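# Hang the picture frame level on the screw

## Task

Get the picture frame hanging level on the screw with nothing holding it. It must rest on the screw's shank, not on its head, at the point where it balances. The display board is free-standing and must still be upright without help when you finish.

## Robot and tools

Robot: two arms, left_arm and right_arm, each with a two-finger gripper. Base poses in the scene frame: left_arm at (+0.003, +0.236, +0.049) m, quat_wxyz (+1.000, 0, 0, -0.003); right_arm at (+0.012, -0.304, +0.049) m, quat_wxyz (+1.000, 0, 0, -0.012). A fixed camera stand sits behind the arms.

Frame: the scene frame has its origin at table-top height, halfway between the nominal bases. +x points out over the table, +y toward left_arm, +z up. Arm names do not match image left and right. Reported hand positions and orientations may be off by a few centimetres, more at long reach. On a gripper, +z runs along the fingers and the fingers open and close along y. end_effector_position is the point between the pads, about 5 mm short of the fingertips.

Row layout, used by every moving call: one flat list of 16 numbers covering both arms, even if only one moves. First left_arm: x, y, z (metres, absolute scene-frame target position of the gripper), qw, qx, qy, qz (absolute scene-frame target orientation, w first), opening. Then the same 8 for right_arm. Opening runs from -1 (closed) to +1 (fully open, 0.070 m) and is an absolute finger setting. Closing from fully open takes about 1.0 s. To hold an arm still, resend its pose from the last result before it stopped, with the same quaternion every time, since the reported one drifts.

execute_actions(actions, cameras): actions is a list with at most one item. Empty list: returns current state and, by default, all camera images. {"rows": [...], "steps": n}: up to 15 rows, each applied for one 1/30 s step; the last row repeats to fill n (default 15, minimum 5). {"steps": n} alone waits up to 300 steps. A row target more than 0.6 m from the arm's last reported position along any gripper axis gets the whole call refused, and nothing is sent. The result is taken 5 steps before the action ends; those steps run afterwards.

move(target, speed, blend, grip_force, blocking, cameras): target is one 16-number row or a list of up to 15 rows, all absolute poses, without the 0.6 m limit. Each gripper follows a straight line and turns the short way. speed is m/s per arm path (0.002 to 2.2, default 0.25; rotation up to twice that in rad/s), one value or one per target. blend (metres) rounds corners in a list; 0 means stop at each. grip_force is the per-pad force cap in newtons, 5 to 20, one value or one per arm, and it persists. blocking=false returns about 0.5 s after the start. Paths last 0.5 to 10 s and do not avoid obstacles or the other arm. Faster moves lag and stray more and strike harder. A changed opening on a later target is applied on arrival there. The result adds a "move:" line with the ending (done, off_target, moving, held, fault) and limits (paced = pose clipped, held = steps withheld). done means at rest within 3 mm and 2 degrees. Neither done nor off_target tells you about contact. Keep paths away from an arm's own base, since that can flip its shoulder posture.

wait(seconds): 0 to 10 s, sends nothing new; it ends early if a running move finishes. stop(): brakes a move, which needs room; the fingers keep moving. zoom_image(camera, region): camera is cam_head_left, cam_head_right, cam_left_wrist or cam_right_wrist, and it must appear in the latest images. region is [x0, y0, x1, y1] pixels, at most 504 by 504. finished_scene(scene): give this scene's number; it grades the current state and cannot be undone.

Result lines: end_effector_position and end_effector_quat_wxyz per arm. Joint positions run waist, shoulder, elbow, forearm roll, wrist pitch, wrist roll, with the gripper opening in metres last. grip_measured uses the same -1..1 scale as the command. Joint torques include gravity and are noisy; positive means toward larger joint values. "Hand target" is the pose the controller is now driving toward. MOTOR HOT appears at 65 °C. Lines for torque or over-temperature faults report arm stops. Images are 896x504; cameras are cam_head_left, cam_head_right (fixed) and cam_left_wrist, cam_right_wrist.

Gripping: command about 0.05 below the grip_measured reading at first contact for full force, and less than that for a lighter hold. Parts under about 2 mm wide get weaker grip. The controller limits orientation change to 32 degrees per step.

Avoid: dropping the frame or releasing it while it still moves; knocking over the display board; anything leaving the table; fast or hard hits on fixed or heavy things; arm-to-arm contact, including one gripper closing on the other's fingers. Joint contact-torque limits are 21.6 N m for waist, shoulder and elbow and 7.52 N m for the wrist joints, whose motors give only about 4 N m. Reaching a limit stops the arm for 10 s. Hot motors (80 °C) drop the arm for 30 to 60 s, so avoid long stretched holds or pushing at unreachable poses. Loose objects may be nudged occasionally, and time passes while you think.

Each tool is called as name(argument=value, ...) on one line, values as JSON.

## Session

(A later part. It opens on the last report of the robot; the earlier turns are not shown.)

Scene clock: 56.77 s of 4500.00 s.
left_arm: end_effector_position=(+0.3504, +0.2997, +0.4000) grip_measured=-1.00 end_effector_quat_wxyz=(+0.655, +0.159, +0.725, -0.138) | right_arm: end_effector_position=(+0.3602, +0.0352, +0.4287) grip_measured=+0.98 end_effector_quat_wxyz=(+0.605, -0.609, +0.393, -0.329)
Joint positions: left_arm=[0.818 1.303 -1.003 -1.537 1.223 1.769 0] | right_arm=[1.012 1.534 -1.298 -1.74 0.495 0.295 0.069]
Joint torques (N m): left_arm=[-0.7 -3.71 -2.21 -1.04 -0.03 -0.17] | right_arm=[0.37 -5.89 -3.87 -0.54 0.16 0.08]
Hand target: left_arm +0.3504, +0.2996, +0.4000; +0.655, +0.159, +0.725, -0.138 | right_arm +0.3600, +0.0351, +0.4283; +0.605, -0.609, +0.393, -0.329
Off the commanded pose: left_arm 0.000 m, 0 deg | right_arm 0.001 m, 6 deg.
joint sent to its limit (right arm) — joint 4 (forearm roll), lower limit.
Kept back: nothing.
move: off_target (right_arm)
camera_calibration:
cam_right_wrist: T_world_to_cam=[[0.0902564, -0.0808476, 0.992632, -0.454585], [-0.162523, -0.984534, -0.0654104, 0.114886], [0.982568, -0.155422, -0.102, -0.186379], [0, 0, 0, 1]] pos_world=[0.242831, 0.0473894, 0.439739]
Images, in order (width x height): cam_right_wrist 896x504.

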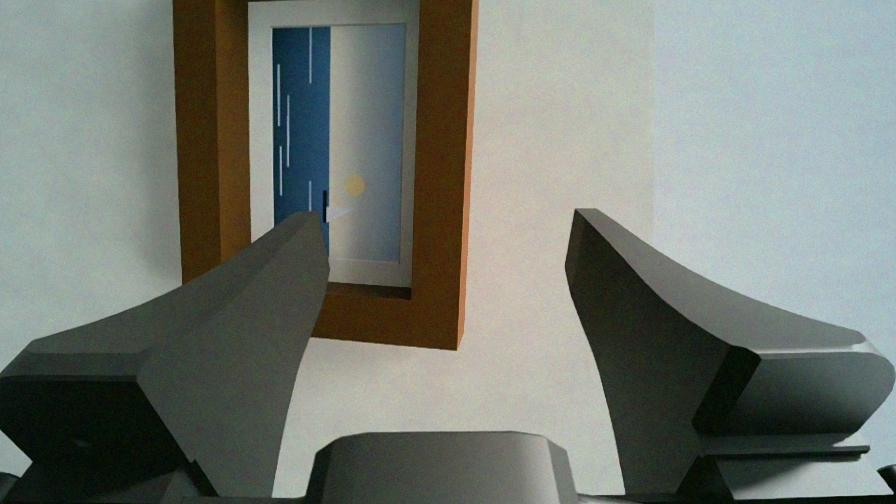

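move(target=[[0.3504,0.2996,0.40,0.655,0.159,0.725,-0.138,-1,0.402,0.062,0.426,0.6385,-0.5851,0.3687,-0.3379,1]], speed=0.06, cameras=["cam_right_wrist","cam_head_left","cam_head_right"])

zoom_image(camera="cam_head_right", region=[340, 10, 480, 120])

Scene clock: 58.23 s of 4500.00 s.
left_arm: end_effector_position=(+0.3504, +0.2997, +0.4000) grip_measured=-1.00 end_effector_quat_wxyz=(+0.655, +0.159, +0.725, -0.138) | right_arm: end_effector_position=(+0.4023, +0.0624, +0.4261) grip_measured=+0.98 end_effector_quat_wxyz=(+0.607, -0.608, +0.392, -0.330)
Joint positions: left_arm=[0.818 1.303 -1.003 -1.537 1.223 1.769 0] | right_arm=[0.949 1.699 -1.483 -1.74 0.431 0.282 0.069]
Joint torques (N m): left_arm=[-0.87 -3.32 -2.35 -1.03 0.03 -0.18] | right_arm=[0.36 -8.18 -4.05 -0.52 0.14 0.01]
Hand target: left_arm +0.3504, +0.2996, +0.4000; +0.655, +0.159, +0.725, -0.138 | right_arm +0.4020, +0.0621, +0.4263; +0.607, -0.608, +0.392, -0.329
Off the commanded pose: left_arm 0.000 m, 0 deg | right_arm 0.000 m, 5 deg.
joint sent to its limit (right arm) — joint 4 (forearm roll), lower limit.
Kept back: nothing.
move: off_target (right_arm)
camera_calibration:
cam_right_wrist: T_world_to_cam=[[0.086528, -0.0823373, 0.992841, -0.452044], [-0.161512, -0.984554, -0.0675739, 0.148868], [0.98307, -0.154509, -0.09849, -0.225593], [0, 0, 0, 1]] pos_world=[0.284933, 0.074492, 0.436649]
Images, in order (width x height): cam_head_left 896x504, cam_head_right 896x504, cam_right_wrist 896x504.

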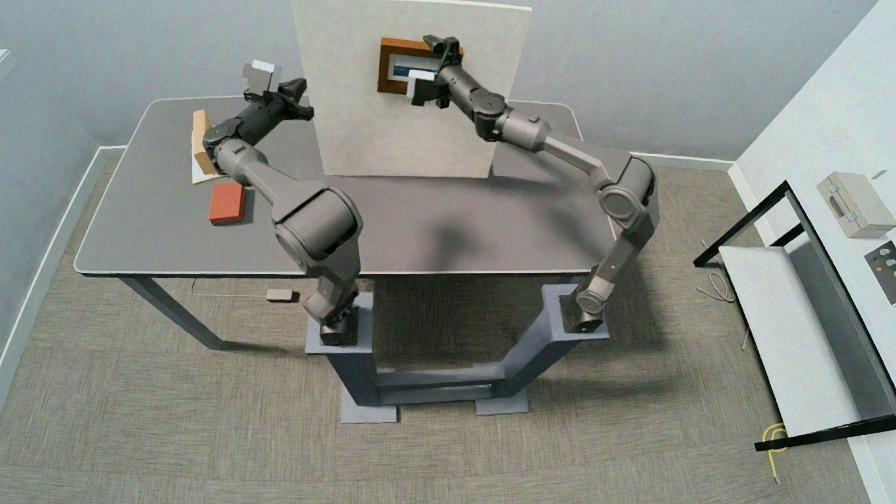

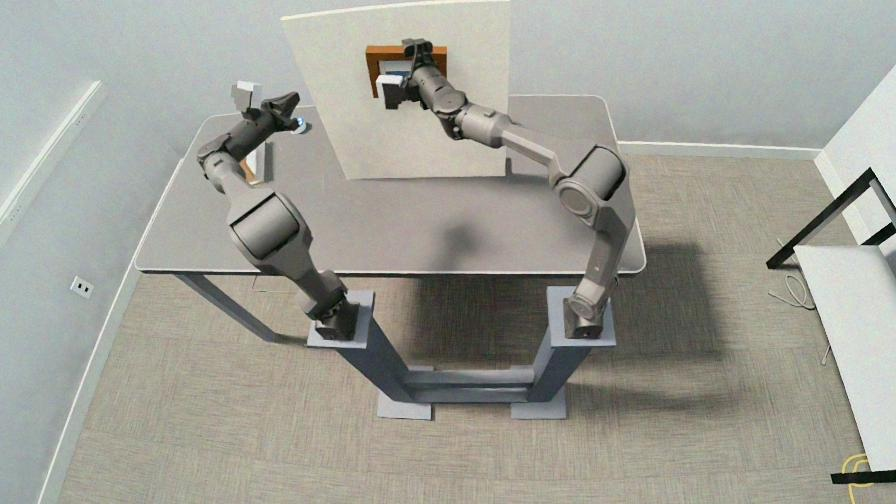

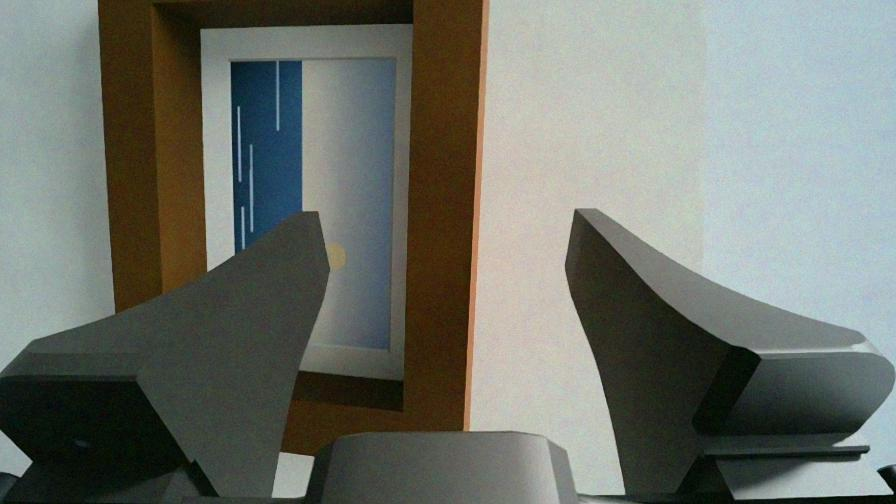

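Scaled by 3.600 from the camera's 896x504 image, which has a finer 1280x720 frame.

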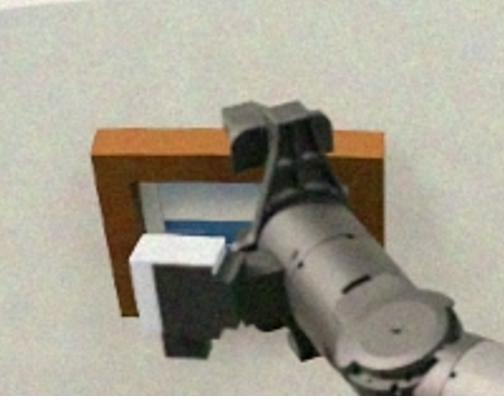

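move(target=[[0.3504,0.2996,0.40,0.655,0.159,0.725,-0.138,-1,0.420,0.071,0.426,0.6385,-0.5851,0.3687,-0.3379,1]], speed=0.04, cameras=["cam_right_wrist","cam_head_left"])

zoom_image(camera="cam_head_left", region=[370, 20, 490, 120])

Scene clock: 59.87 s of 4500.00 s.
left_arm: end_effector_position=(+0.3504, +0.2997, +0.4000) grip_measured=-1.00 end_effector_quat_wxyz=(+0.655, +0.159, +0.725, -0.138) | right_arm: end_effector_position=(+0.4201, +0.0711, +0.4265) grip_measured=+0.98 end_effector_quat_wxyz=(+0.610, -0.606, +0.390, -0.330)
Joint positions: left_arm=[0.818 1.303 -1.003 -1.537 1.223 1.769 0] | right_arm=[0.923 1.763 -1.562 -1.74 0.403 0.276 0.069]
Joint torques (N m): left_arm=[-0.81 -3.23 -2.2 -1.04 -0.03 -0.19] | right_arm=[-0.13 -7.51 -4.62 -0.51 0.05 -0.01]
Hand target: left_arm +0.3504, +0.2996, +0.4000; +0.655, +0.159, +0.725, -0.138 | right_arm +0.4200, +0.0711, +0.4263; +0.610, -0.606, +0.390, -0.330
Off the commanded pose: left_arm 0.000 m, 0 deg | right_arm 0.000 m, 5 deg.
joint sent to its limit (right arm) — joint 4 (forearm roll), lower limit.
Kept back: nothing.
move: off_target (right_arm)
camera_calibration:
cam_right_wrist: T_world_to_cam=[[0.0797937, -0.0869073, 0.993016, -0.450144], [-0.159626, -0.98445, -0.073331, 0.16199], [0.983947, -0.152659, -0.0924255, -0.244687], [0, 0, 0, 1]] pos_world=[0.302535, 0.0829969, 0.436264]
Images, in order (width x height): cam_head_left 896x504, cam_right_wrist 896x504.

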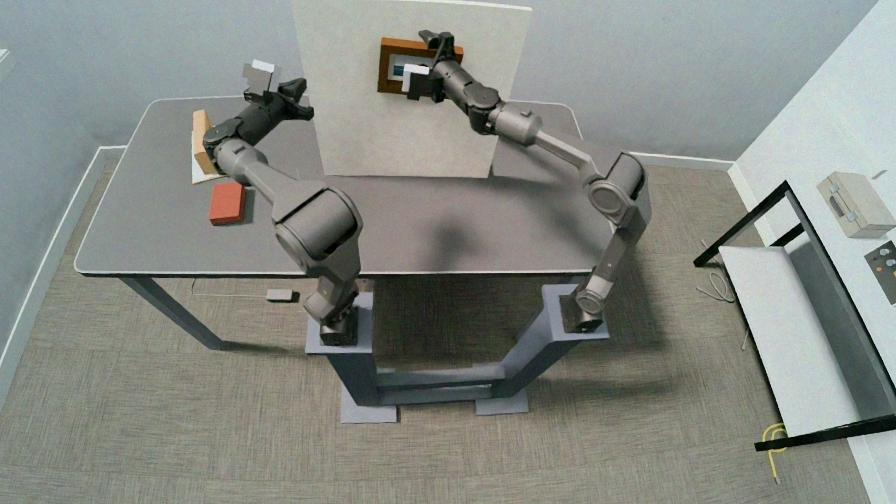

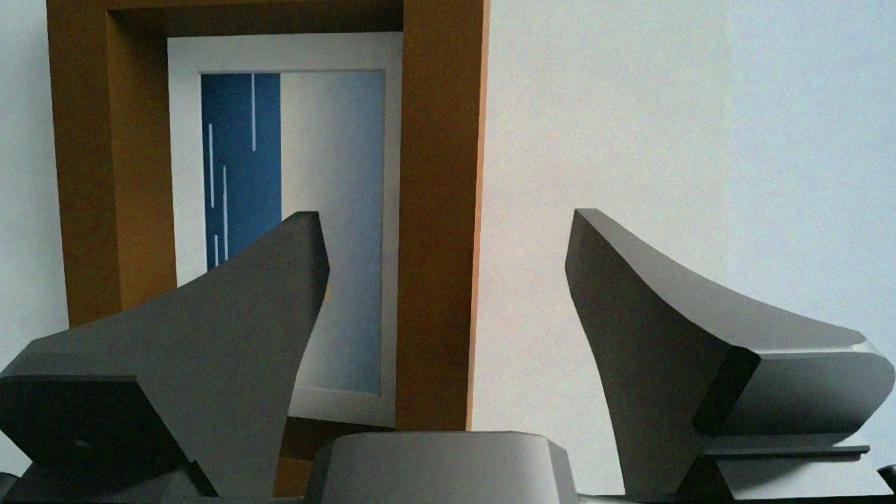

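Scaled by 4.200 from the camera's 896x504 image, which has a finer 1280x720 frame.

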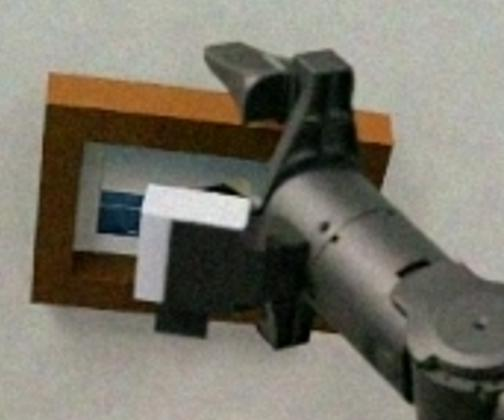

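move(target=[[0.3504,0.2996,0.40,0.655,0.159,0.725,-0.138,-1,0.4315,0.076,0.4235,0.6385,-0.5851,0.3687,-0.3379,1]], speed=0.03, cameras=["cam_right_wrist","cam_head_left"])

zoom_image(camera="cam_head_left", region=[370, 20, 490, 120])

Scene clock: 61.83 s of 4500.00 s.
left_arm: end_effector_position=(+0.3504, +0.2997, +0.4000) grip_measured=-1.00 end_effector_quat_wxyz=(+0.655, +0.159, +0.725, -0.138) | right_arm: end_effector_position=(+0.4313, +0.0765, +0.4238) grip_measured=+0.98 end_effector_quat_wxyz=(+0.610, -0.606, +0.390, -0.330)
Joint positions: left_arm=[0.818 1.303 -1.003 -1.537 1.223 1.769 0] | right_arm=[0.906 1.804 -1.608 -1.74 0.385 0.273 0.069]
Joint torques (N m): left_arm=[-0.87 -3.24 -2.27 -1.03 -0.02 -0.2] | right_arm=[-0.25 -7.51 -4.8 -0.5 0.04 -0.02]
Hand target: left_arm +0.3504, +0.2996, +0.4000; +0.655, +0.159, +0.725, -0.138 | right_arm +0.4315, +0.0761, +0.4238; +0.610, -0.606, +0.390, -0.330
Off the commanded pose: left_arm 0.000 m, 0 deg | right_arm 0.001 m, 5 deg.
joint sent to its limit (right arm) — joint 4 (forearm roll), lower limit.
Kept back: nothing.
move: off_target (right_arm)
camera_calibration:
cam_right_wrist: T_world_to_cam=[[0.0791935, -0.0869951, 0.993056, -0.447628], [-0.158089, -0.984674, -0.0736537, 0.168374], [0.984244, -0.151158, -0.0917328, -0.255699], [0, 0, 0, 1]] pos_world=[0.313738, 0.0882015, 0.433466]
Images, in order (width x height): cam_head_left 896x504, cam_right_wrist 896x504.

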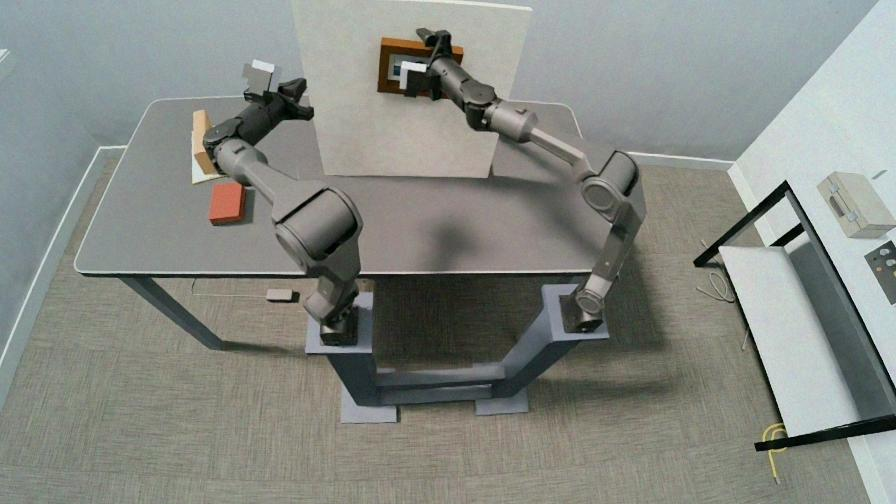

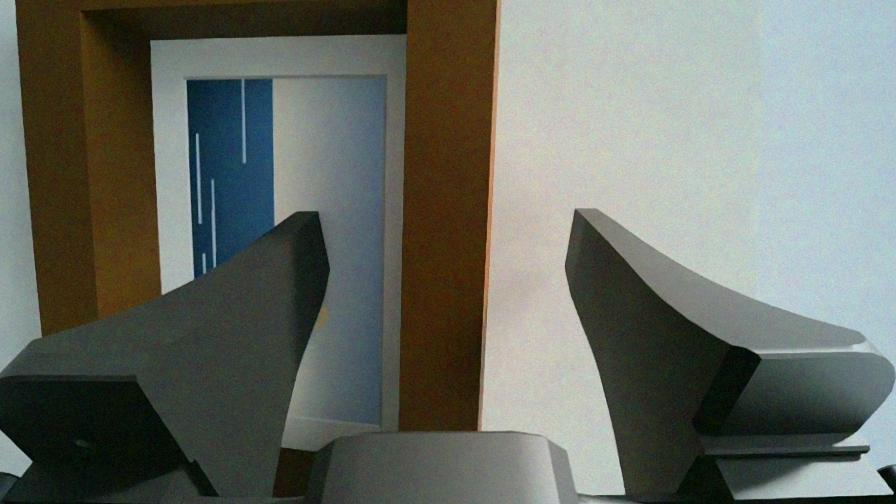

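Scaled by 4.200 from the camera's 896x504 image, which has a finer 1280x720 frame.

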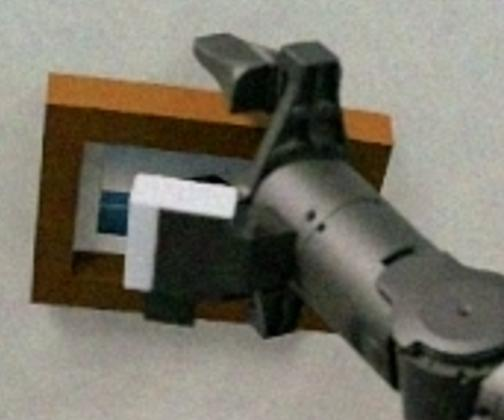

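move(target=[[0.3504,0.2996,0.40,0.655,0.159,0.725,-0.138,-1,0.4315,0.0761,0.4238,0.610,-0.606,0.390,-0.330,-0.2]], grip_force=12, cameras=["cam_right_wrist"])

Scene clock: 63.03 s of 4500.00 s.
left_arm: end_effector_position=(+0.3504, +0.2997, +0.4000) grip_measured=-1.00 end_effector_quat_wxyz=(+0.655, +0.159, +0.725, -0.138) | right_arm: end_effector_position=(+0.4311, +0.0768, +0.4234) grip_measured=-0.20 end_effector_quat_wxyz=(+0.610, -0.606, +0.389, -0.329)
Joint positions: left_arm=[0.818 1.303 -1.003 -1.537 1.223 1.769 0] | right_arm=[0.906 1.804 -1.608 -1.737 0.383 0.27 0.028]
Joint torques (N m): left_arm=[-0.71 -2.96 -2.37 -1.05 0 -0.19] | right_arm=[-1.06 -9.5 -4.56 -0.65 0.5 -0.04]
Hand target: left_arm +0.3504, +0.2996, +0.4000; +0.655, +0.159, +0.725, -0.138 | right_arm +0.4315, +0.0761, +0.4238; +0.610, -0.606, +0.390, -0.330
Off the commanded pose: left_arm 0.000 m, 0 deg | right_arm 0.001 m, 0 deg.
Kept back: nothing.
grip_force (N): 12, 12
move: done
camera_calibration:
cam_right_wrist: T_world_to_cam=[[0.0806124, -0.0862091, 0.99301, -0.447987], [-0.156539, -0.984985, -0.0728046, 0.167711], [0.984377, -0.149576, -0.092897, -0.255159], [0, 0, 0, 1]] pos_world=[0.31354, 0.0884065, 0.433362]
Images, in order (width x height): cam_right_wrist 896x504.

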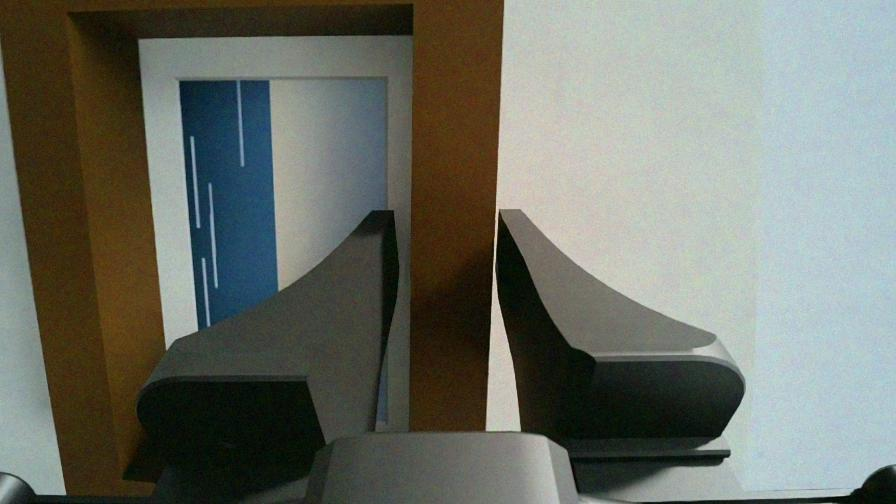

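move(target=[[0.3504,0.2996,0.40,0.655,0.159,0.725,-0.138,-1,0.4315,0.0761,0.4245,0.610,-0.606,0.390,-0.330,-0.5]], grip_force=14, cameras=["cam_right_wrist","cam_head_left"])

zoom_image(camera="cam_head_left", region=[370, 20, 490, 120])

Scene clock: 63.97 s of 4500.00 s.
left_arm: end_effector_position=(+0.3504, +0.2997, +0.4000) grip_measured=-1.00 end_effector_quat_wxyz=(+0.655, +0.159, +0.725, -0.138) | right_arm: end_effector_position=(+0.4307, +0.0762, +0.4257) grip_measured=-0.41 end_effector_quat_wxyz=(+0.611, -0.605, +0.389, -0.329)
Joint positions: left_arm=[0.818 1.303 -1.003 -1.537 1.223 1.769 0] | right_arm=[0.906 1.802 -1.611 -1.731 0.383 0.264 0.021]
Joint torques (N m): left_arm=[-0.68 -3.23 -2.15 -1.05 -0.01 -0.2] | right_arm=[-2.9 -4.63 -4.33 -0.11 0.38 -0.02]
Hand target: left_arm +0.3504, +0.2996, +0.4000; +0.655, +0.159, +0.725, -0.138 | right_arm +0.4315, +0.0761, +0.4245; +0.610, -0.606, +0.390, -0.330
Off the commanded pose: left_arm 0.000 m, 0 deg | right_arm 0.001 m, 0 deg.
Kept back: nothing.
grip_force (N): 14, 14
move: done
camera_calibration:
cam_right_wrist: T_world_to_cam=[[0.0787221, -0.0885258, 0.992958, -0.449177], [-0.15678, -0.984754, -0.0753648, 0.168372], [0.984491, -0.149743, -0.091401, -0.255342], [0, 0, 0, 1]] pos_world=[0.313139, 0.0878057, 0.435365]
Images, in order (width x height): cam_head_left 896x504, cam_right_wrist 896x504.

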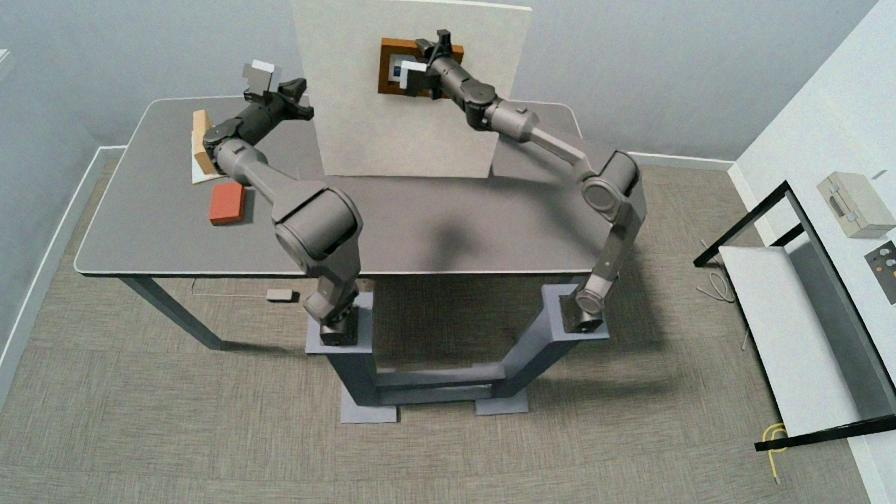

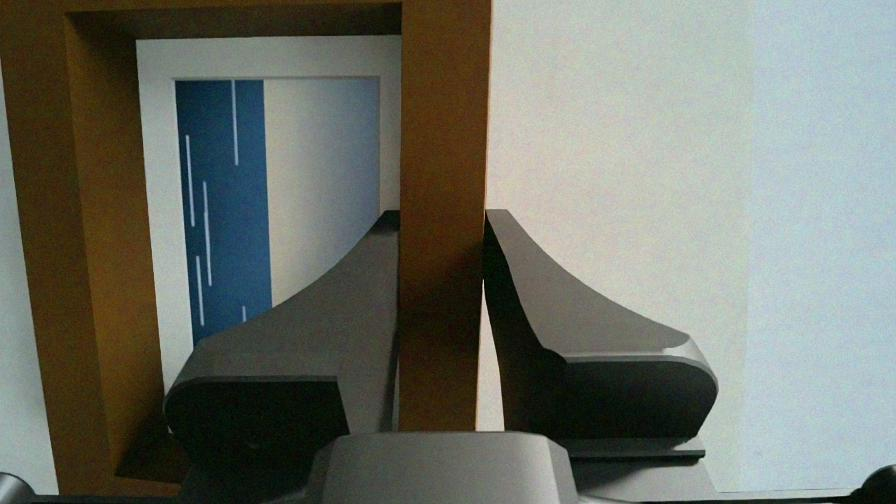

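Scaled by 4.200 from the camera's 896x504 image, which has a finer 1280x720 frame.

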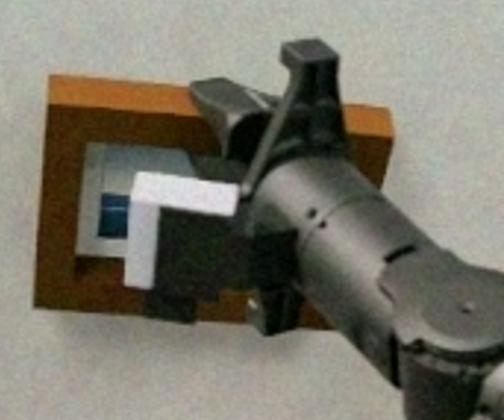

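move(target=[[0.3504,0.2996,0.40,0.655,0.159,0.725,-0.138,-1,0.4312,0.0761,0.429,0.610,-0.606,0.390,-0.330,-0.5]], grip_force=18, speed=0.02, cameras=["cam_right_wrist","cam_head_left"])

zoom_image(camera="cam_head_left", region=[370, 20, 490, 120])

Scene clock: 65.47 s of 4500.00 s.
left_arm: end_effector_position=(+0.3504, +0.2997, +0.4000) grip_measured=-1.00 end_effector_quat_wxyz=(+0.655, +0.159, +0.725, -0.138) | right_arm: end_effector_position=(+0.4317, +0.0765, +0.4272) grip_measured=-0.42 end_effector_quat_wxyz=(+0.609, -0.607, +0.390, -0.330)
Joint positions: left_arm=[0.818 1.303 -1.003 -1.537 1.223 1.769 0] | right_arm=[0.905 1.805 -1.627 -1.686 0.381 0.216 0.02]
Joint torques (N m): left_arm=[-0.73 -3.26 -2.29 -1.01 0.01 -0.19] | right_arm=[-1.75 -8.31 -6.35 -0.96 0.31 0.23]
Hand target: left_arm +0.3504, +0.2996, +0.4000; +0.655, +0.159, +0.725, -0.138 | right_arm +0.4312, +0.0761, +0.4290; +0.610, -0.606, +0.390, -0.330
Off the commanded pose: left_arm 0.000 m, 0 deg | right_arm 0.002 m, 0 deg.
Kept back: nothing.
grip_force (N): 18, 18
move: done
camera_calibration:
cam_right_wrist: T_world_to_cam=[[0.0824236, -0.0841733, 0.993036, -0.452682], [-0.158301, -0.984882, -0.0703429, 0.167468], [0.983945, -0.151401, -0.0945023, -0.254501], [0, 0, 0, 1]] pos_world=[0.314237, 0.0883012, 0.437259]
Images, in order (width x height): cam_head_left 896x504, cam_right_wrist 896x504.

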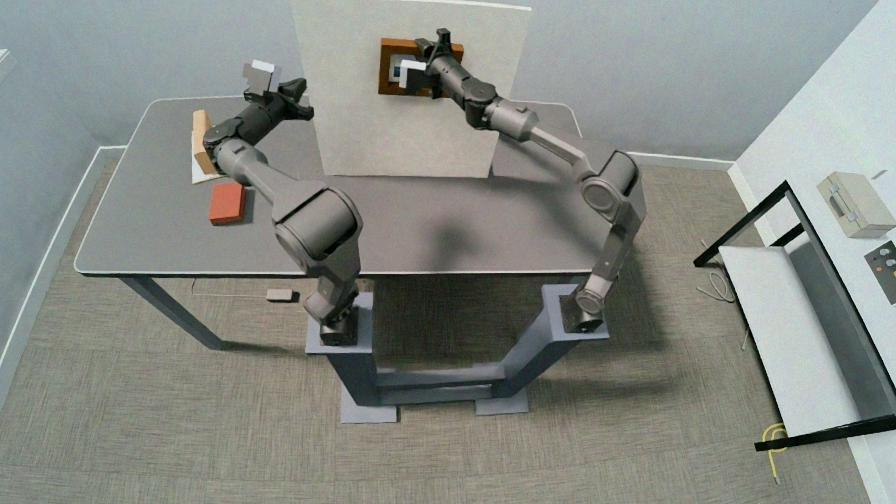

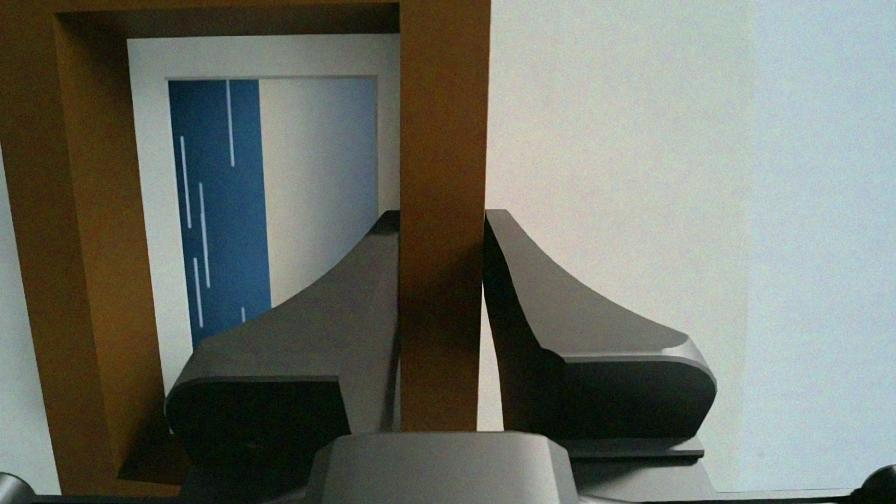

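Scaled by 4.200 from the camera's 896x504 image, which has a finer 1280x720 frame.

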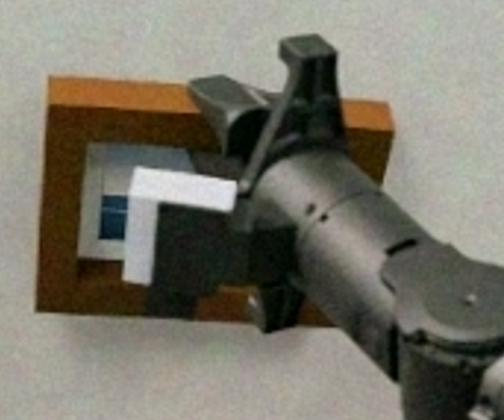

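move(target=[[0.3504,0.2996,0.40,0.655,0.159,0.725,-0.138,-1,0.4312,0.0766,0.4305,0.5968,-0.6193,0.3828,-0.3385,-0.5],[0.3504,0.2996,0.40,0.655,0.159,0.725,-0.138,-1,0.4312,0.0795,0.4305,0.5968,-0.6193,0.3828,-0.3385,-0.5]], speed=0.02, cameras=["cam_right_wrist","cam_head_left","cam_head_right"])

zoom_image(camera="cam_head_left", region=[370, 20, 490, 120])

zoom_image(camera="cam_head_right", region=[350, 20, 470, 120])

Scene clock: 67.50 s of 4500.00 s.
left_arm: end_effector_position=(+0.3504, +0.2997, +0.4000) grip_measured=-1.00 end_effector_quat_wxyz=(+0.655, +0.159, +0.725, -0.138) | right_arm: end_effector_position=(+0.4311, +0.0798, +0.4306) grip_measured=-0.42 end_effector_quat_wxyz=(+0.597, -0.619, +0.382, -0.338)
Joint positions: left_arm=[0.818 1.303 -1.003 -1.537 1.223 1.769 0] | right_arm=[0.913 1.815 -1.669 -1.557 0.386 0.047 0.02]
Joint torques (N m): left_arm=[-0.65 -3.09 -2.21 -1.04 -0.01 -0.17] | right_arm=[-0.06 -9.19 -5.38 -0.64 0.12 0.11]
Hand target: left_arm +0.3504, +0.2996, +0.4000; +0.655, +0.159, +0.725, -0.138 | right_arm +0.4312, +0.0795, +0.4305; +0.597, -0.619, +0.383, -0.338
Off the commanded pose: left_arm 0.000 m, 0 deg | right_arm 0.000 m, 0 deg.
Kept back: nothing.
grip_force (N): 18, 18
move: done
camera_calibration:
cam_right_wrist: T_world_to_cam=[[0.0797826, -0.0434206, 0.995866, -0.459027], [-0.157293, -0.987083, -0.0304363, 0.153416], [0.984324, -0.154215, -0.0855818, -0.256811], [0, 0, 0, 1]] pos_world=[0.313539, 0.0918994, 0.439821]
Images, in order (width x height): cam_head_left 896x504, cam_head_right 896x504, cam_right_wrist 896x504.

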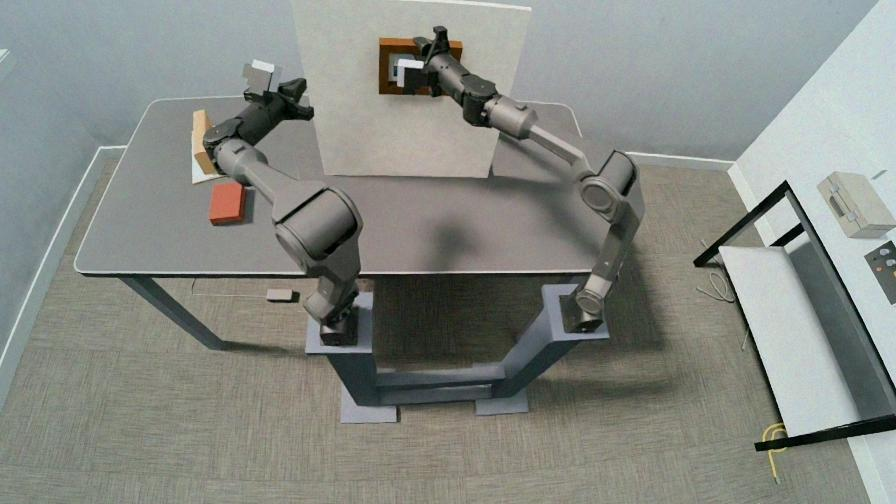

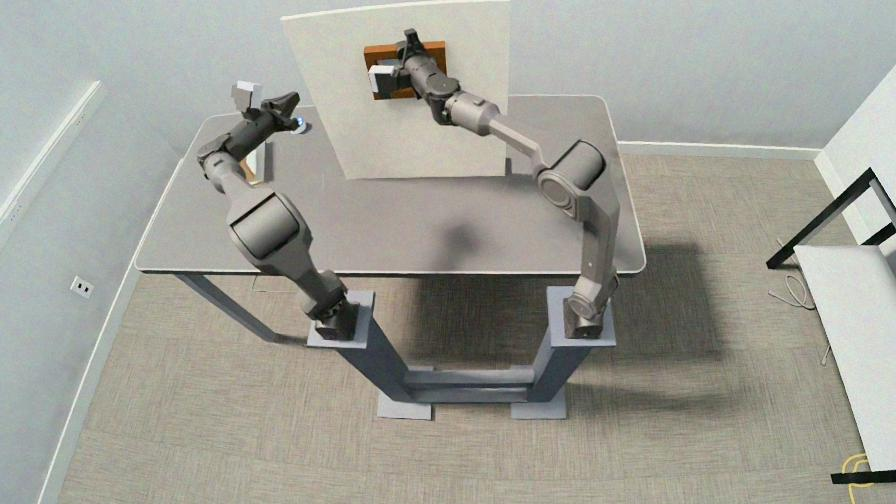

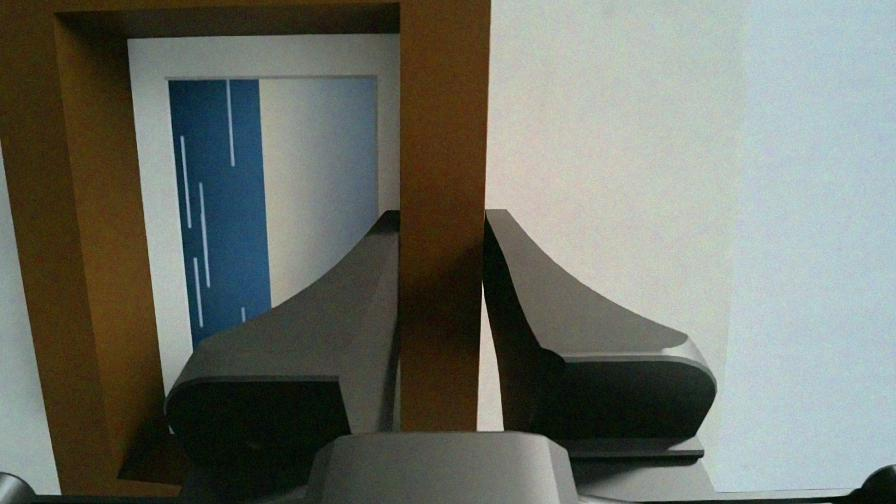

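Scaled by 4.200 from the camera's 896x504 image, which has a finer 1280x720 frame.

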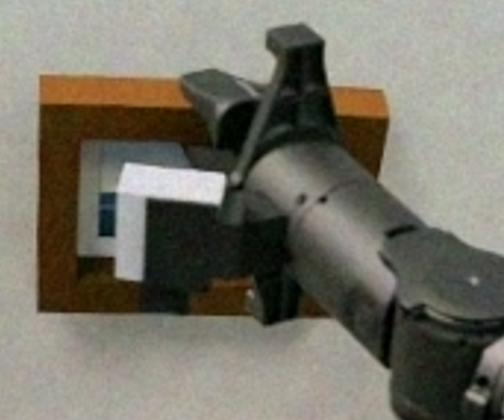

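Scaled by 4.200 from the camera's 896x504 image, which has a finer 1280x720 frame.

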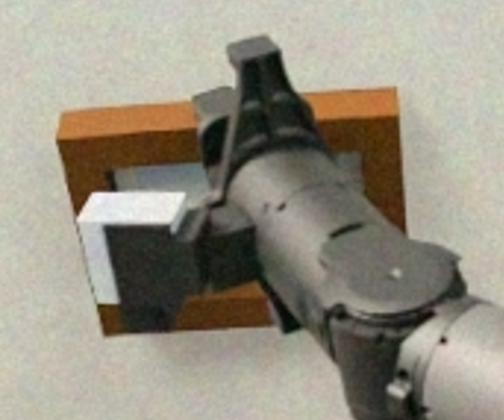

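move(target=[[0.3504,0.2996,0.40,0.655,0.159,0.725,-0.138,-1,0.4312,0.0798,0.4245,0.5968,-0.6193,0.3828,-0.3385,-0.5]], speed=0.015, cameras=["cam_head_left"])

zoom_image(camera="cam_head_left", region=[370, 20, 490, 120])

Scene clock: 68.53 s of 4500.00 s.
left_arm: end_effector_position=(+0.3504, +0.2997, +0.4000) grip_measured=-1.00 end_effector_quat_wxyz=(+0.655, +0.159, +0.725, -0.138) | right_arm: end_effector_position=(+0.4311, +0.0785, +0.4274) grip_measured=-0.42 end_effector_quat_wxyz=(+0.598, -0.617, +0.383, -0.340)
Joint positions: left_arm=[0.818 1.303 -1.003 -1.537 1.223 1.769 0] | right_arm=[0.913 1.812 -1.648 -1.617 0.391 0.111 0.02]
Joint torques (N m): left_arm=[-0.67 -3.08 -2.27 -1.03 0.02 -0.21] | right_arm=[1.15 -2.43 -1.81 0.13 -0.74 -0.09]
Hand target: left_arm +0.3504, +0.2996, +0.4000; +0.655, +0.159, +0.725, -0.138 | right_arm +0.4312, +0.0798, +0.4245; +0.597, -0.619, +0.383, -0.338
Off the commanded pose: left_arm 0.000 m, 0 deg | right_arm 0.003 m, 0 deg.
Kept back: nothing.
grip_force (N): 18, 18
move: done
Images, in order (width x height): cam_head_left 896x504.

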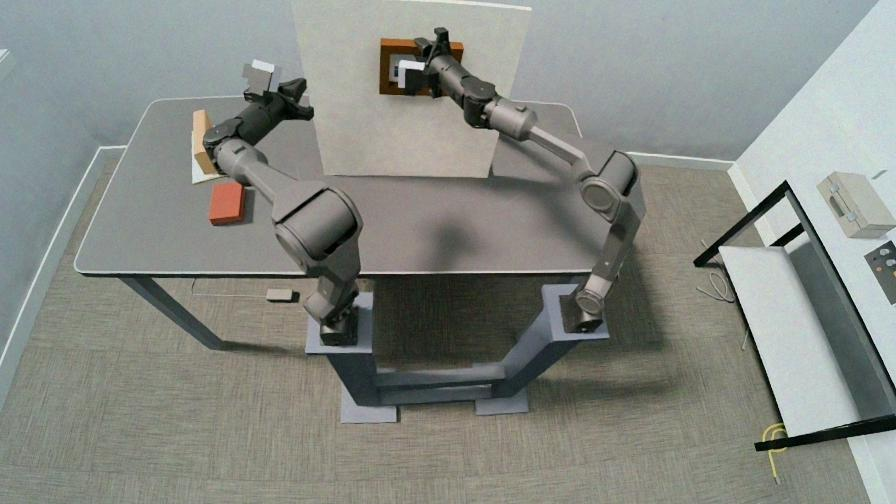

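Scaled by 4.200 from the camera's 896x504 image, which has a finer 1280x720 frame.

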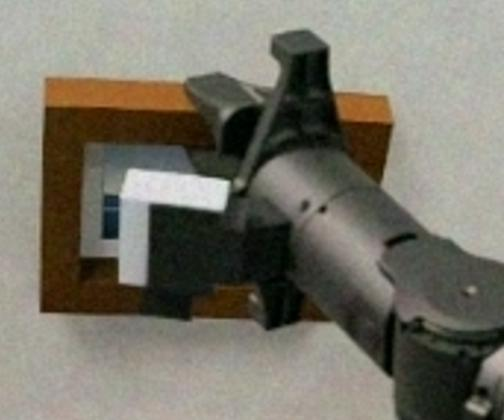

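move(target=[[0.3504,0.2996,0.40,0.655,0.159,0.725,-0.138,-1,0.4312,0.0800,0.4278,0.5968,-0.6193,0.3828,-0.3385,-0.5]], speed=0.015, cameras=["cam_head_left"])

zoom_image(camera="cam_head_left", region=[370, 20, 490, 120])

Scene clock: 70.57 s of 4500.00 s.
left_arm: end_effector_position=(+0.3504, +0.2997, +0.4000) grip_measured=-1.00 end_effector_quat_wxyz=(+0.655, +0.159, +0.725, -0.138) | right_arm: end_effector_position=(+0.4315, +0.0797, +0.4270) grip_measured=-0.42 end_effector_quat_wxyz=(+0.596, -0.619, +0.383, -0.338)
Joint positions: left_arm=[0.818 1.303 -1.003 -1.537 1.223 1.769 0] | right_arm=[0.913 1.816 -1.658 -1.581 0.388 0.074 0.02]
Joint torques (N m): left_arm=[-0.65 -3.25 -2.09 -1.05 0.04 -0.15] | right_arm=[7.59 2.54 -1.89 0.2 -2.4 0.03]
Hand target: left_arm +0.3504, +0.2996, +0.4000; +0.655, +0.159, +0.725, -0.138 | right_arm +0.4312, +0.0800, +0.4278; +0.597, -0.619, +0.383, -0.338
Off the commanded pose: left_arm 0.000 m, 0 deg | right_arm 0.001 m, 0 deg.
Kept back: nothing.
grip_force (N): 18, 18
move: done
Images, in order (width x height): cam_head_left 896x504.

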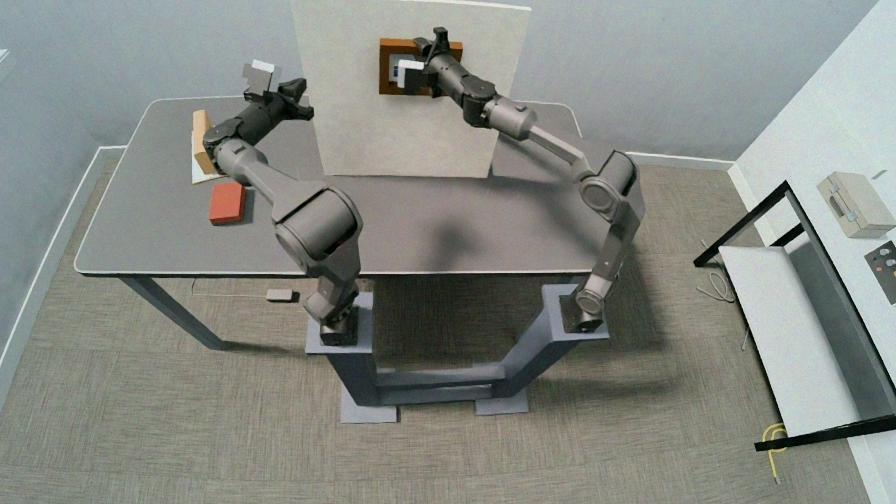

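Scaled by 4.200 from the camera's 896x504 image, which has a finer 1280x720 frame.

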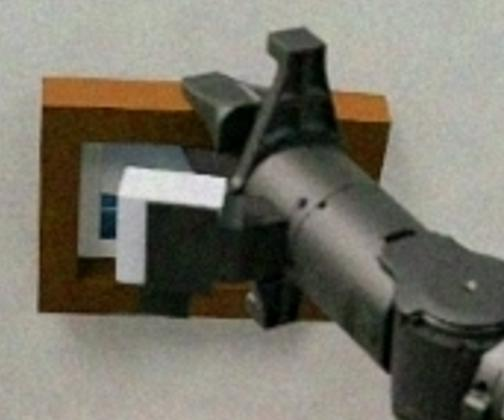

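move(target=[[0.3504,0.2996,0.40,0.655,0.159,0.725,-0.138,-1,0.4313,0.0800,0.4300,0.5968,-0.6193,0.3828,-0.3385,-0.5],[0.3504,0.2996,0.40,0.655,0.159,0.725,-0.138,-1,0.4313,0.0800,0.4284,0.5968,-0.6193,0.3828,-0.3385,-0.5]], speed=0.015, cameras=["cam_head_left"])

zoom_image(camera="cam_head_left", region=[370, 20, 490, 120])

Scene clock: 71.93 s of 4500.00 s.
left_arm: end_effector_position=(+0.3504, +0.2997, +0.4000) grip_measured=-1.00 end_effector_quat_wxyz=(+0.655, +0.159, +0.725, -0.138) | right_arm: end_effector_position=(+0.4313, +0.0808, +0.4284) grip_measured=-0.42 end_effector_quat_wxyz=(+0.597, -0.619, +0.382, -0.338)
Joint positions: left_arm=[0.818 1.303 -1.003 -1.537 1.223 1.769 0] | right_arm=[0.914 1.818 -1.665 -1.577 0.387 0.068 0.02]
Joint torques (N m): left_arm=[-0.98 -3.19 -2.28 -1.02 0.03 -0.19] | right_arm=[5.74 -6.06 -2.55 -0.02 -1.31 0.15]
Hand target: left_arm +0.3504, +0.2996, +0.4000; +0.655, +0.159, +0.725, -0.138 | right_arm +0.4313, +0.0800, +0.4284; +0.597, -0.619, +0.383, -0.338
Off the commanded pose: left_arm 0.000 m, 0 deg | right_arm 0.001 m, 0 deg.
Kept back: nothing.
grip_force (N): 18, 18
move: done
Images, in order (width x height): cam_head_left 896x504.

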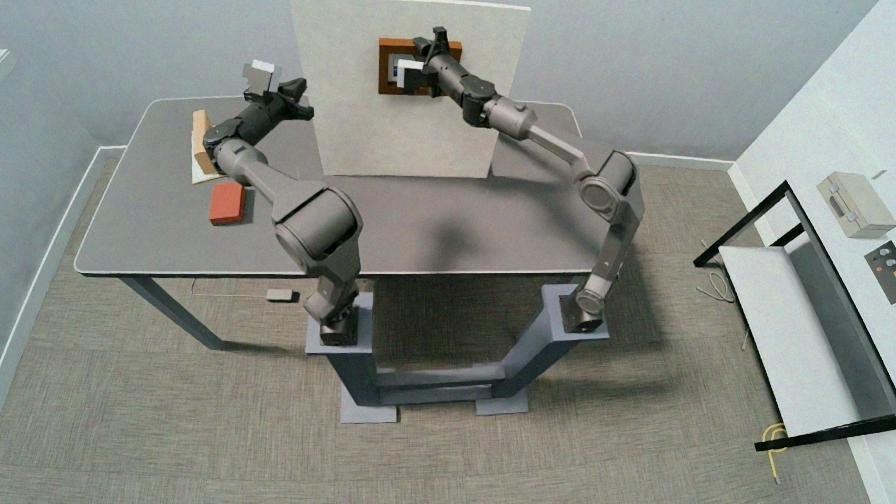

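Scaled by 4.200 from the camera's 896x504 image, which has a finer 1280x720 frame.

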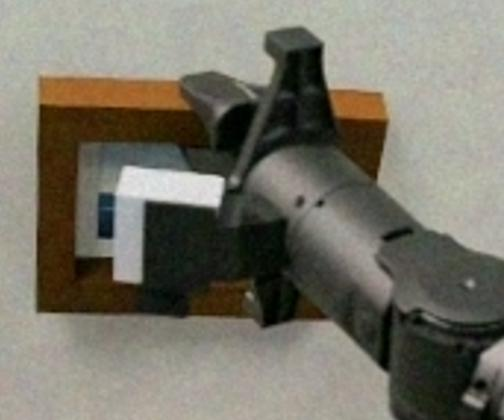

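move(target=[[0.3504,0.2996,0.40,0.655,0.159,0.725,-0.138,-1,0.4313,0.0793,0.4282,0.5968,-0.6193,0.3828,-0.3385,-0.5]], speed=0.015)

wait(seconds=1)

Scene clock: 72.87 s of 4500.00 s.
left_arm: end_effector_position=(+0.3504, +0.2997, +0.4000) grip_measured=-1.00 end_effector_quat_wxyz=(+0.655, +0.159, +0.725, -0.138) | right_arm: end_effector_position=(+0.4311, +0.0801, +0.4275) grip_measured=-0.42 end_effector_quat_wxyz=(+0.596, -0.620, +0.382, -0.338)
Joint positions: left_arm=[0.818 1.303 -1.003 -1.537 1.223 1.769 0] | right_arm=[0.913 1.815 -1.659 -1.58 0.386 0.072 0.02]
Joint torques (N m): left_arm=[-0.71 -3.1 -2.14 -1.02 0.03 -0.19] | right_arm=[1.41 -7.45 -2.9 -0.2 -0.37 0.32]
Hand target: left_arm +0.3504, +0.2996, +0.4000; +0.655, +0.159, +0.725, -0.138 | right_arm +0.4313, +0.0793, +0.4282; +0.597, -0.619, +0.383, -0.338
Off the commanded pose: left_arm 0.000 m, 0 deg | right_arm 0.001 m, 0 deg.
Kept back: nothing.
grip_force (N): 18, 18
move: done

Scene clock: 73.87 s of 4500.00 s.
left_arm: end_effector_position=(+0.3504, +0.2997, +0.4000) grip_measured=-1.00 end_effector_quat_wxyz=(+0.655, +0.159, +0.725, -0.138) | right_arm: end_effector_position=(+0.4311, +0.0801, +0.4275) grip_measured=-0.42 end_effector_quat_wxyz=(+0.596, -0.620, +0.382, -0.338)
Joint positions: left_arm=[0.818 1.303 -1.003 -1.537 1.223 1.769 0] | right_arm=[0.913 1.815 -1.659 -1.58 0.386 0.072 0.02]
Joint torques (N m): left_arm=[-0.62 -3.24 -2.19 -1.02 0.01 -0.19] | right_arm=[-0.39 -8.44 -3.97 -0.26 0.25 0.31]
Hand target: left_arm +0.3504, +0.2996, +0.4000; +0.655, +0.159, +0.725, -0.138 | right_arm +0.4313, +0.0793, +0.4282; +0.597, -0.619, +0.383, -0.338
Off the commanded pose: left_arm 0.000 m, 0 deg | right_arm 0.001 m, 0 deg.
Steps of this call (1-30: nothing new was sent). Readings (end_effector_position of left_arm | right_arm):
1: (+0.3504, +0.2997, +0.4000) | (+0.4311, +0.0801, +0.4275)
2: (+0.3504, +0.2997, +0.4000) | (+0.4311, +0.0801, +0.4275)
4: (+0.3504, +0.2997, +0.4000) | (+0.4311, +0.0801, +0.4275)
8: (+0.3504, +0.2997, +0.4000) | (+0.4311, +0.0801, +0.4275)
30: the state above
grip_force (N): 18, 18

move(target=[[0.3504,0.2996,0.40,0.655,0.159,0.725,-0.138,-1,0.4311,0.0801,0.4277,0.5968,-0.6193,0.3828,-0.3385,-0.25]], cameras=["cam_head_left","cam_right_wrist"])

zoom_image(camera="cam_head_left", region=[370, 20, 490, 120])

Scene clock: 74.80 s of 4500.00 s.
left_arm: end_effector_position=(+0.3504, +0.2997, +0.4000) grip_measured=-1.00 end_effector_quat_wxyz=(+0.655, +0.159, +0.725, -0.138) | right_arm: end_effector_position=(+0.4311, +0.0799, +0.4277) grip_measured=-0.25 end_effector_quat_wxyz=(+0.596, -0.619, +0.383, -0.339)
Joint positions: left_arm=[0.818 1.303 -1.003 -1.537 1.223 1.769 0] | right_arm=[0.914 1.815 -1.659 -1.583 0.389 0.075 0.026]
Joint torques (N m): left_arm=[-0.71 -3.07 -2.3 -1.06 0.02 -0.19] | right_arm=[0.41 -7 -5.05 -0.58 0.05 0.35]
Hand target: left_arm +0.3504, +0.2996, +0.4000; +0.655, +0.159, +0.725, -0.138 | right_arm +0.4311, +0.0801, +0.4277; +0.597, -0.619, +0.383, -0.338
Off the commanded pose: left_arm 0.000 m, 0 deg | right_arm 0.000 m, 0 deg.
Kept back: nothing.
grip_force (N): 18, 18
move: done
camera_calibration:
cam_right_wrist: T_world_to_cam=[[0.0796897, -0.0429205, 0.995895, -0.456261], [-0.158636, -0.986886, -0.0298385, 0.153666], [0.984116, -0.155607, -0.0854534, -0.256881], [0, 0, 0, 1]] pos_world=[0.313537, 0.0920952, 0.437022]
Images, in order (width x height): cam_head_left 896x504, cam_right_wrist 896x504.

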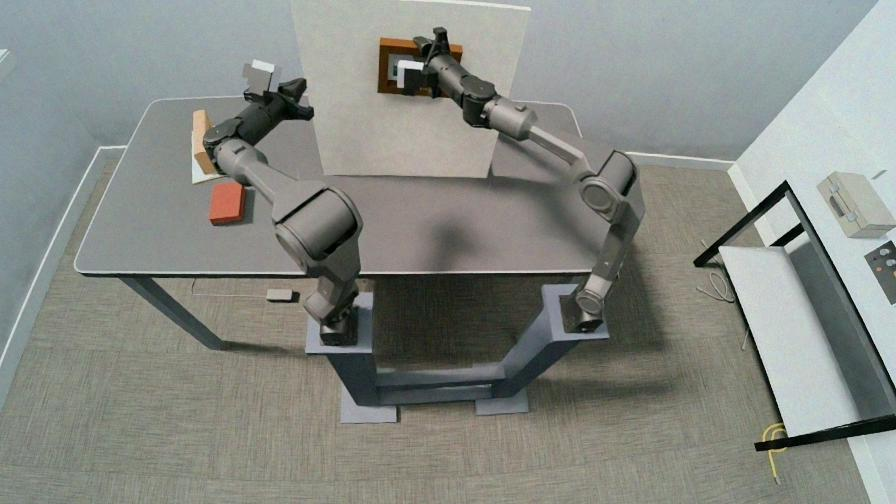

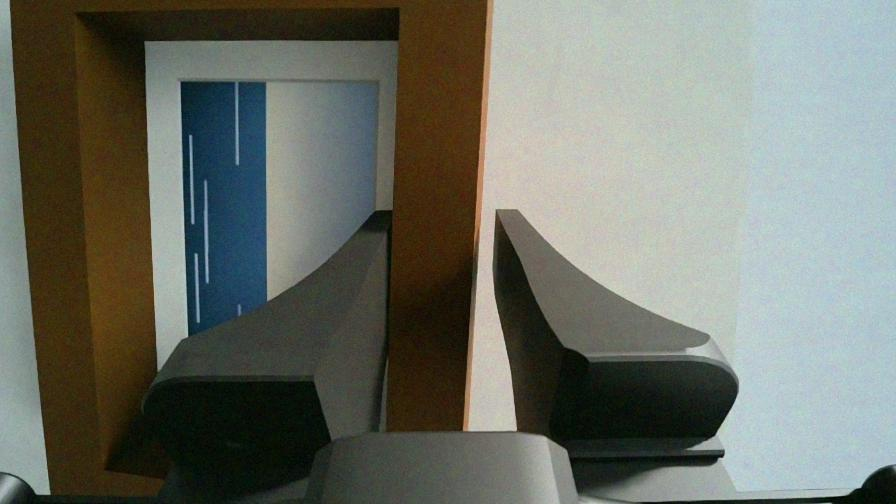

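Scaled by 4.200 from the camera's 896x504 image, which has a finer 1280x720 frame.

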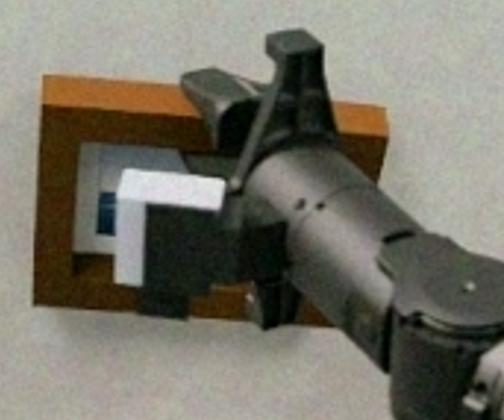

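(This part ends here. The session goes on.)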